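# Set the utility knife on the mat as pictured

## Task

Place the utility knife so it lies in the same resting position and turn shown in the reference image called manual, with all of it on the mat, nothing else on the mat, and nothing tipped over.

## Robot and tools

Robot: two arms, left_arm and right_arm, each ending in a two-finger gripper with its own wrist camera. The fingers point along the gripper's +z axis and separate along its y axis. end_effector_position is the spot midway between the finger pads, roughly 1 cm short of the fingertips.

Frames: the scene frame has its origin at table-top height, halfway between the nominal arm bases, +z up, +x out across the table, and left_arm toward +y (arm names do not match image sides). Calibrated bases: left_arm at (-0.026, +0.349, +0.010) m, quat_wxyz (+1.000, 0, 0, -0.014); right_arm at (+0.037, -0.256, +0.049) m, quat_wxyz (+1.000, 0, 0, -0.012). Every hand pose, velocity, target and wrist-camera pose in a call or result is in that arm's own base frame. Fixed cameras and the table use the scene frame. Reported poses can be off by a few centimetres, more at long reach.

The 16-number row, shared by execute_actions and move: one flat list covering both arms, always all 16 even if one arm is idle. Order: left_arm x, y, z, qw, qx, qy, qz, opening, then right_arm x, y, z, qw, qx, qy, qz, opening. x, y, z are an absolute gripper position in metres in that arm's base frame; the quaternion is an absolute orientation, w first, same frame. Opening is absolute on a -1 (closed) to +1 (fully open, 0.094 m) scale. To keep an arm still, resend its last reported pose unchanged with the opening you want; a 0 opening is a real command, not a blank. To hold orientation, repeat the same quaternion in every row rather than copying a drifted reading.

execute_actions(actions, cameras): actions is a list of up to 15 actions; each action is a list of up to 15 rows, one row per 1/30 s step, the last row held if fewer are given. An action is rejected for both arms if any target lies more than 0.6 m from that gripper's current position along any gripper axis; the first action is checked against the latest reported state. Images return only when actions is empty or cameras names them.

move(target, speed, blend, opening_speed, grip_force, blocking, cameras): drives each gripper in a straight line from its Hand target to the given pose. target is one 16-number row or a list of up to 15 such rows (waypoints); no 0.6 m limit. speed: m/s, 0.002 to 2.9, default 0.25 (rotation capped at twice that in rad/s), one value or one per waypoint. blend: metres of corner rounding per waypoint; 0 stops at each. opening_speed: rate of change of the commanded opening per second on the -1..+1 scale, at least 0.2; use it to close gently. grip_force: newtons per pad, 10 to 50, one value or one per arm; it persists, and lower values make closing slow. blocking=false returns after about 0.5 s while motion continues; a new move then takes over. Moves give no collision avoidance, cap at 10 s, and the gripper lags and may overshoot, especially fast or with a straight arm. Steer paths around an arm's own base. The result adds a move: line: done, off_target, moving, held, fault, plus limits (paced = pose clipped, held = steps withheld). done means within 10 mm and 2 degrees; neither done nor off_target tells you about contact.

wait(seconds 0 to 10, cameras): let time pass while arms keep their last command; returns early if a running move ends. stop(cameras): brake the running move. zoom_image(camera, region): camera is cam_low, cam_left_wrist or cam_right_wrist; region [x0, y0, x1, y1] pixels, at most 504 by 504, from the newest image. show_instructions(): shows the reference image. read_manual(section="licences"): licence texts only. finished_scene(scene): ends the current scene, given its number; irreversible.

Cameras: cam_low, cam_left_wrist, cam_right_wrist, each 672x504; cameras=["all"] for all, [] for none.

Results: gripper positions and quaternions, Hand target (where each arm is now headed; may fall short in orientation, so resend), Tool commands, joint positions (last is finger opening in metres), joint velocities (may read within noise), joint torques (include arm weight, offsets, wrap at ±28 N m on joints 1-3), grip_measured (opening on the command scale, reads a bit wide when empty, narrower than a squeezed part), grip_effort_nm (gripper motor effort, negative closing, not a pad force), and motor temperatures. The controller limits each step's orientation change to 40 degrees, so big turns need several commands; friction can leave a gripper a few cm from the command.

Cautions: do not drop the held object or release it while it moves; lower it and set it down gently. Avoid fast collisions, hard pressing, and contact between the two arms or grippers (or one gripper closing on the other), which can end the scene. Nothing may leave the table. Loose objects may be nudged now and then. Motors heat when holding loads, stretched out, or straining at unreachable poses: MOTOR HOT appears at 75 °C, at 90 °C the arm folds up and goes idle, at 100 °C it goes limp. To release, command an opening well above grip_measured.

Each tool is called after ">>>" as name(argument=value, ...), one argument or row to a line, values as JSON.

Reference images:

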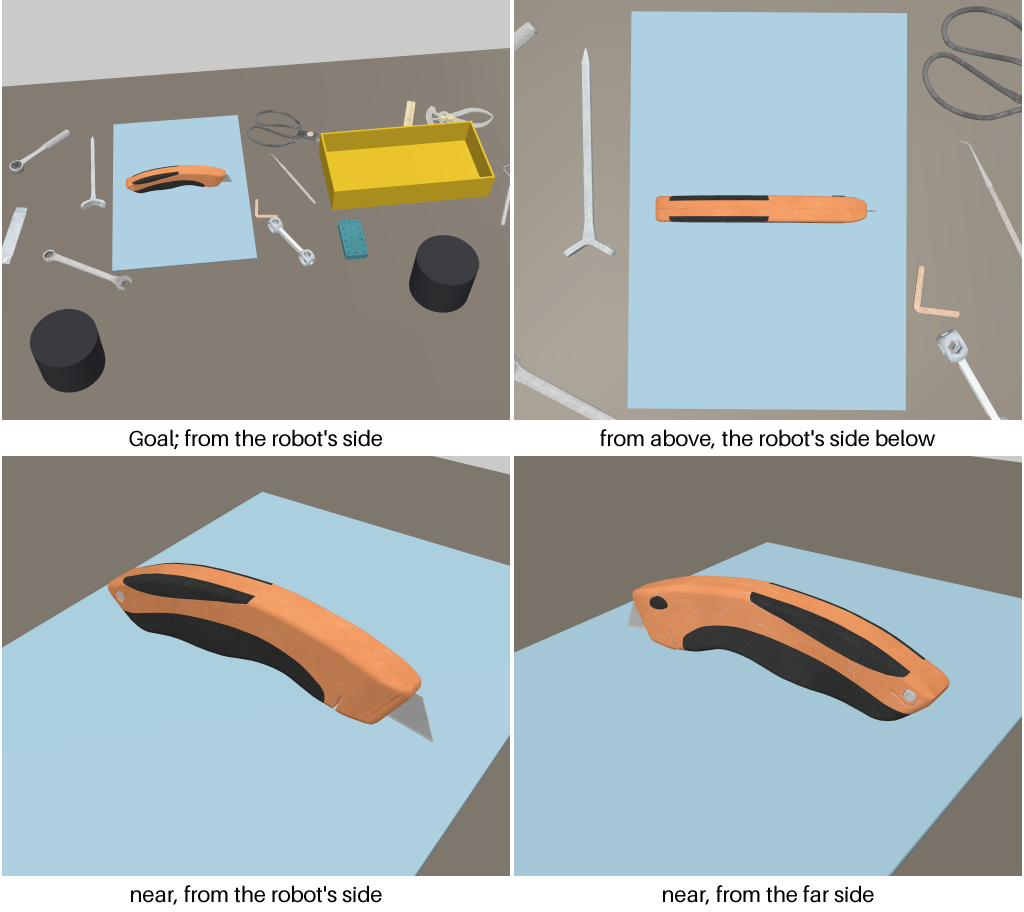

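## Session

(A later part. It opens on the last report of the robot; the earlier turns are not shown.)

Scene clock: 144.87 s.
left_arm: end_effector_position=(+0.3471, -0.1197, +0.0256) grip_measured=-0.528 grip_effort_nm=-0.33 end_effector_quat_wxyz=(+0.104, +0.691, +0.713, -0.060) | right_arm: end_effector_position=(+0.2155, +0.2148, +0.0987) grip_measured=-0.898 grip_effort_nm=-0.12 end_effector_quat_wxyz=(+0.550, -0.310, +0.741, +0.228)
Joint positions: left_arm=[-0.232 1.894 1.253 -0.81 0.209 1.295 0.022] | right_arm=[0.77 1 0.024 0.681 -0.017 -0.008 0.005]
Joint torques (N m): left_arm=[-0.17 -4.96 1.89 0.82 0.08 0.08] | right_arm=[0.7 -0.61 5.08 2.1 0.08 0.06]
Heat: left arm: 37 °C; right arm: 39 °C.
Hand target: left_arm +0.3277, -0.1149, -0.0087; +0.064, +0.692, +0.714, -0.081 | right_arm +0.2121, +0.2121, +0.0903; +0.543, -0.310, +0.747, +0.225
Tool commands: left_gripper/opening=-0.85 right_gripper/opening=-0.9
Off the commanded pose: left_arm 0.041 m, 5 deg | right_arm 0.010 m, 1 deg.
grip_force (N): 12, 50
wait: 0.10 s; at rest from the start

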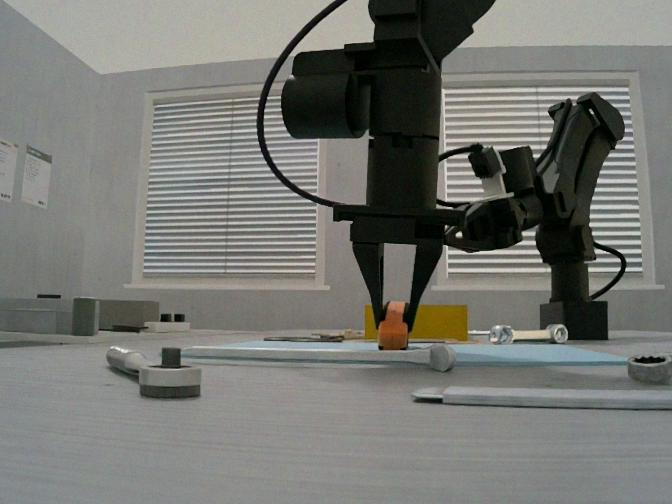

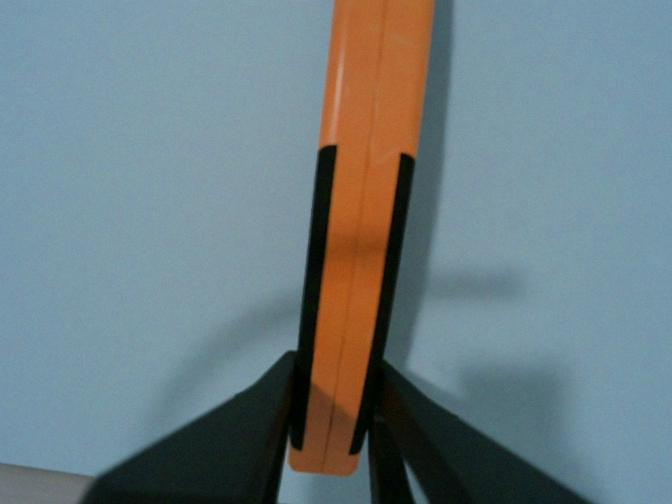

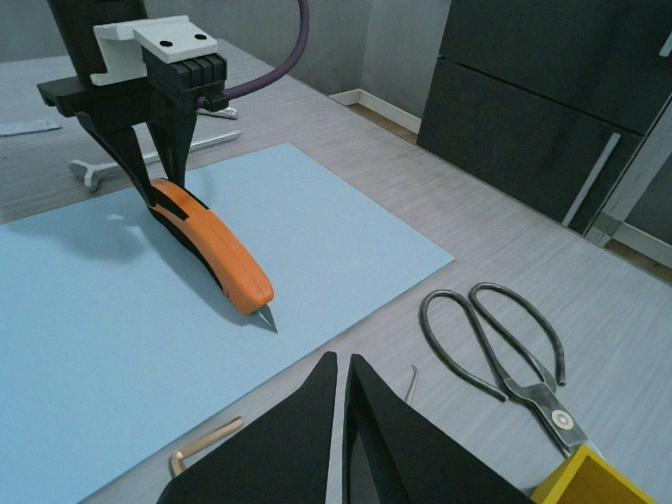

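>>> move(
  target=[0.3450, -0.1190, 0.0220, 0.1000, 0.6911, 0.7131, -0.0620, -0.85, 0.2121, 0.2121, 0.0901, 0.5430, -0.3096, 0.7474, 0.2249, -0.9],
  speed=0.05,
  cameras=["cam_right_wrist", "cam_low"],
)

>>> zoom_image(
  camera="cam_right_wrist",
  region=[100, 150, 300, 350],
)

Scene clock: 153.27 s.
left_arm: end_effector_position=(+0.3476, -0.1198, +0.0272) grip_measured=-0.528 grip_effort_nm=-0.33 end_effector_quat_wxyz=(+0.106, +0.691, +0.712, -0.059) | right_arm: end_effector_position=(+0.2155, +0.2148, +0.0987) grip_measured=-0.898 grip_effort_nm=-0.12 end_effector_quat_wxyz=(+0.550, -0.310, +0.741, +0.228)
Joint positions: left_arm=[-0.232 1.89 1.253 -0.81 0.209 1.295 0.022] | right_arm=[0.77 1 0.024 0.681 -0.017 -0.008 0.005]
Joint torques (N m): left_arm=[0.01 -9.77 5.57 0.54 0.11 0.01] | right_arm=[0.77 -0.46 4.96 2.14 0.09 0.05]
Heat: left arm: 37 °C; right arm: 39 °C.
Hand target: left_arm +0.3450, -0.1190, +0.0220; +0.100, +0.691, +0.713, -0.062 | right_arm +0.2121, +0.2121, +0.0903; +0.543, -0.310, +0.747, +0.225
Off the commanded pose: left_arm 0.006 m, 1 deg | right_arm 0.010 m, 1 deg.
grip_force (N): 12, 50
move: done
Images, in order (width x height): cam_low 672x504, cam_right_wrist 672x504.

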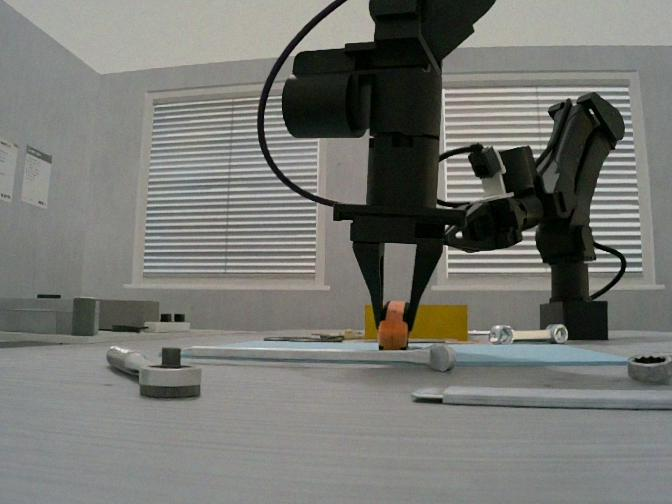

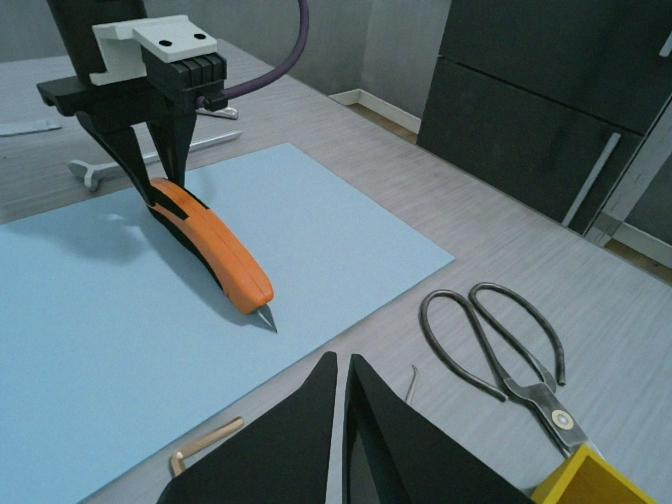

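Scaled by 2.520 from the camera's 672x504 image, which has a finer 960x720 frame.

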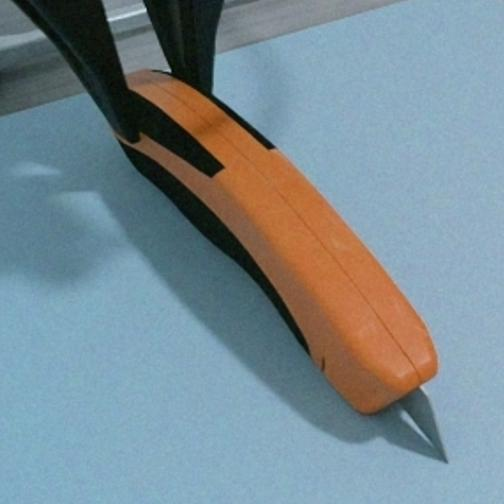

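>>> move(
  target=[0.3450, -0.1190, 0.0220, 0.1000, 0.6911, 0.7131, -0.0620, -0.2, 0.2121, 0.2121, 0.0901, 0.5430, -0.3096, 0.7474, 0.2249, -0.9],
  speed=0.05,
  opening_speed=0.25,
  cameras=["cam_right_wrist", "cam_low"],
)

>>> zoom_image(
  camera="cam_right_wrist",
  region=[100, 150, 300, 350],
)

Scene clock: 156.73 s.
left_arm: end_effector_position=(+0.3478, -0.1192, +0.0267) grip_measured=-0.203 grip_effort_nm=0.14 end_effector_quat_wxyz=(+0.106, +0.691, +0.713, -0.057) | right_arm: end_effector_position=(+0.2155, +0.2148, +0.0987) grip_measured=-0.898 grip_effort_nm=-0.12 end_effector_quat_wxyz=(+0.550, -0.310, +0.741, +0.228)
Joint positions: left_arm=[-0.232 1.89 1.252 -0.808 0.206 1.295 0.037] | right_arm=[0.77 1 0.024 0.681 -0.017 -0.008 0.005]
Joint torques (N m): left_arm=[-0.01 -9.8 5.64 0.51 0.16 0] | right_arm=[0.59 -0.39 5.04 2.11 0.06 0.04]
Heat: left arm: 37 °C; right arm: 39 °C.
Hand target: left_arm +0.3450, -0.1190, +0.0220; +0.100, +0.691, +0.713, -0.062 | right_arm +0.2121, +0.2121, +0.0903; +0.543, -0.310, +0.747, +0.225
Off the commanded pose: left_arm 0.006 m, 1 deg | right_arm 0.010 m, 1 deg.
grip_force (N): 12, 50
move: done
Images, in order (width x height): cam_low 672x504, cam_right_wrist 672x504.

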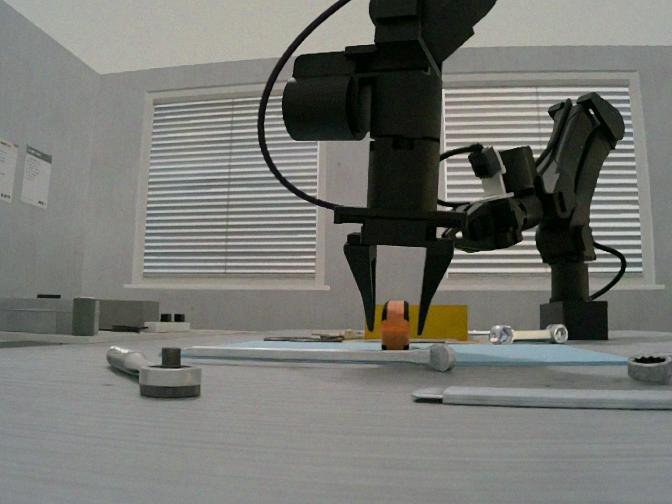

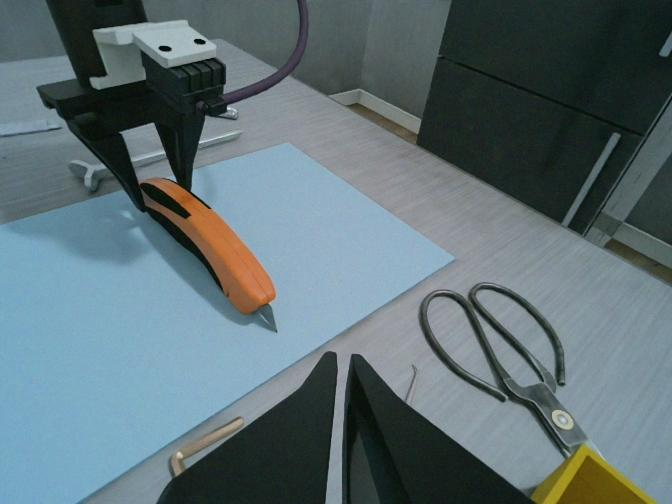

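Scaled by 2.520 from the camera's 672x504 image, which has a finer 960x720 frame.

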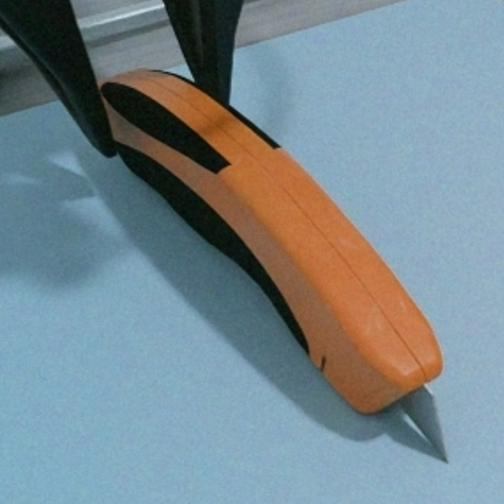

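>>> move(
  target=[0.3460, -0.1190, 0.16, 0.1000, 0.6911, 0.7131, -0.0620, -0.1, 0.2121, 0.2121, 0.0901, 0.5430, -0.3096, 0.7474, 0.2249, -0.9],
  speed=0.15,
  cameras=["all"],
)

Scene clock: 158.93 s.
left_arm: end_effector_position=(+0.3434, -0.1180, +0.1403) grip_measured=-0.102 grip_effort_nm=0.13 end_effector_quat_wxyz=(+0.077, +0.690, +0.716, -0.073) | right_arm: end_effector_position=(+0.2155, +0.2148, +0.0987) grip_measured=-0.898 grip_effort_nm=-0.12 end_effector_quat_wxyz=(+0.550, -0.310, +0.741, +0.228)
Joint positions: left_arm=[-0.232 1.86 1.679 -1.331 0.205 1.295 0.042] | right_arm=[0.77 1 0.024 0.681 -0.017 -0.008 0.005]
Joint torques (N m): left_arm=[0.08 -13.93 8.75 0.23 0.16 0.02] | right_arm=[0.54 -0.58 4.89 2.11 0.05 0.09]
Heat: left arm: 38 °C; right arm: 38 °C.
Hand target: left_arm +0.3456, -0.1189, +0.1596; +0.100, +0.691, +0.713, -0.062 | right_arm +0.2121, +0.2121, +0.0903; +0.543, -0.310, +0.747, +0.225
Off the commanded pose: left_arm 0.020 m, 3 deg | right_arm 0.010 m, 1 deg.
grip_force (N): 12, 50
move: off_target (left_arm)

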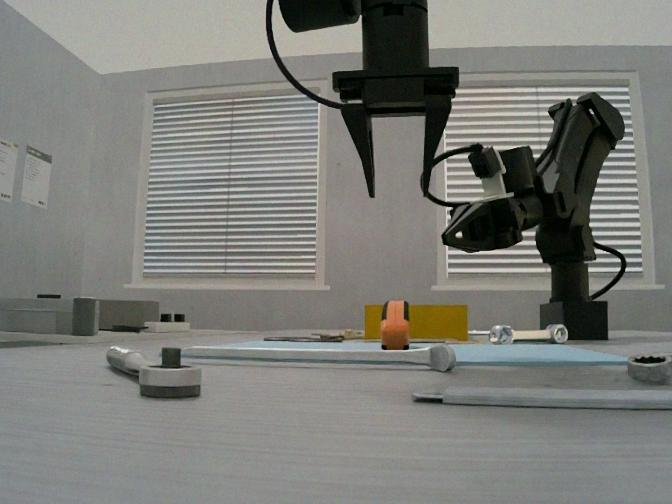

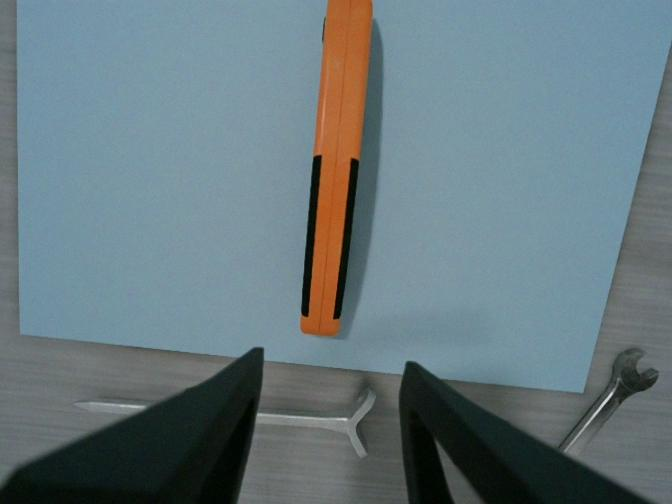

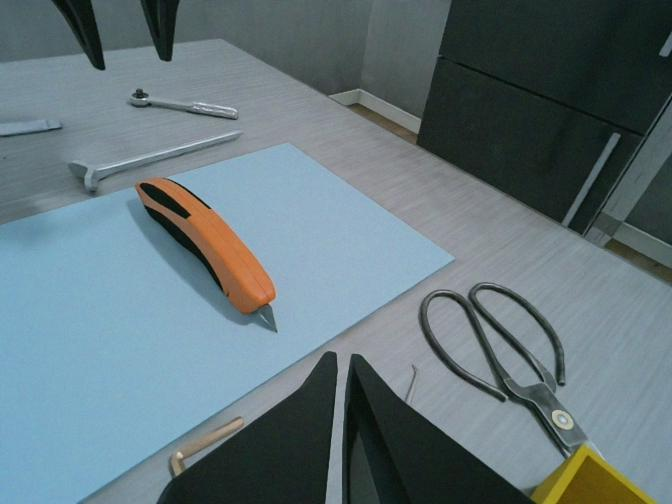

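>>> finished_scene(
  scene=1,
)

The scene is finished: the task was done.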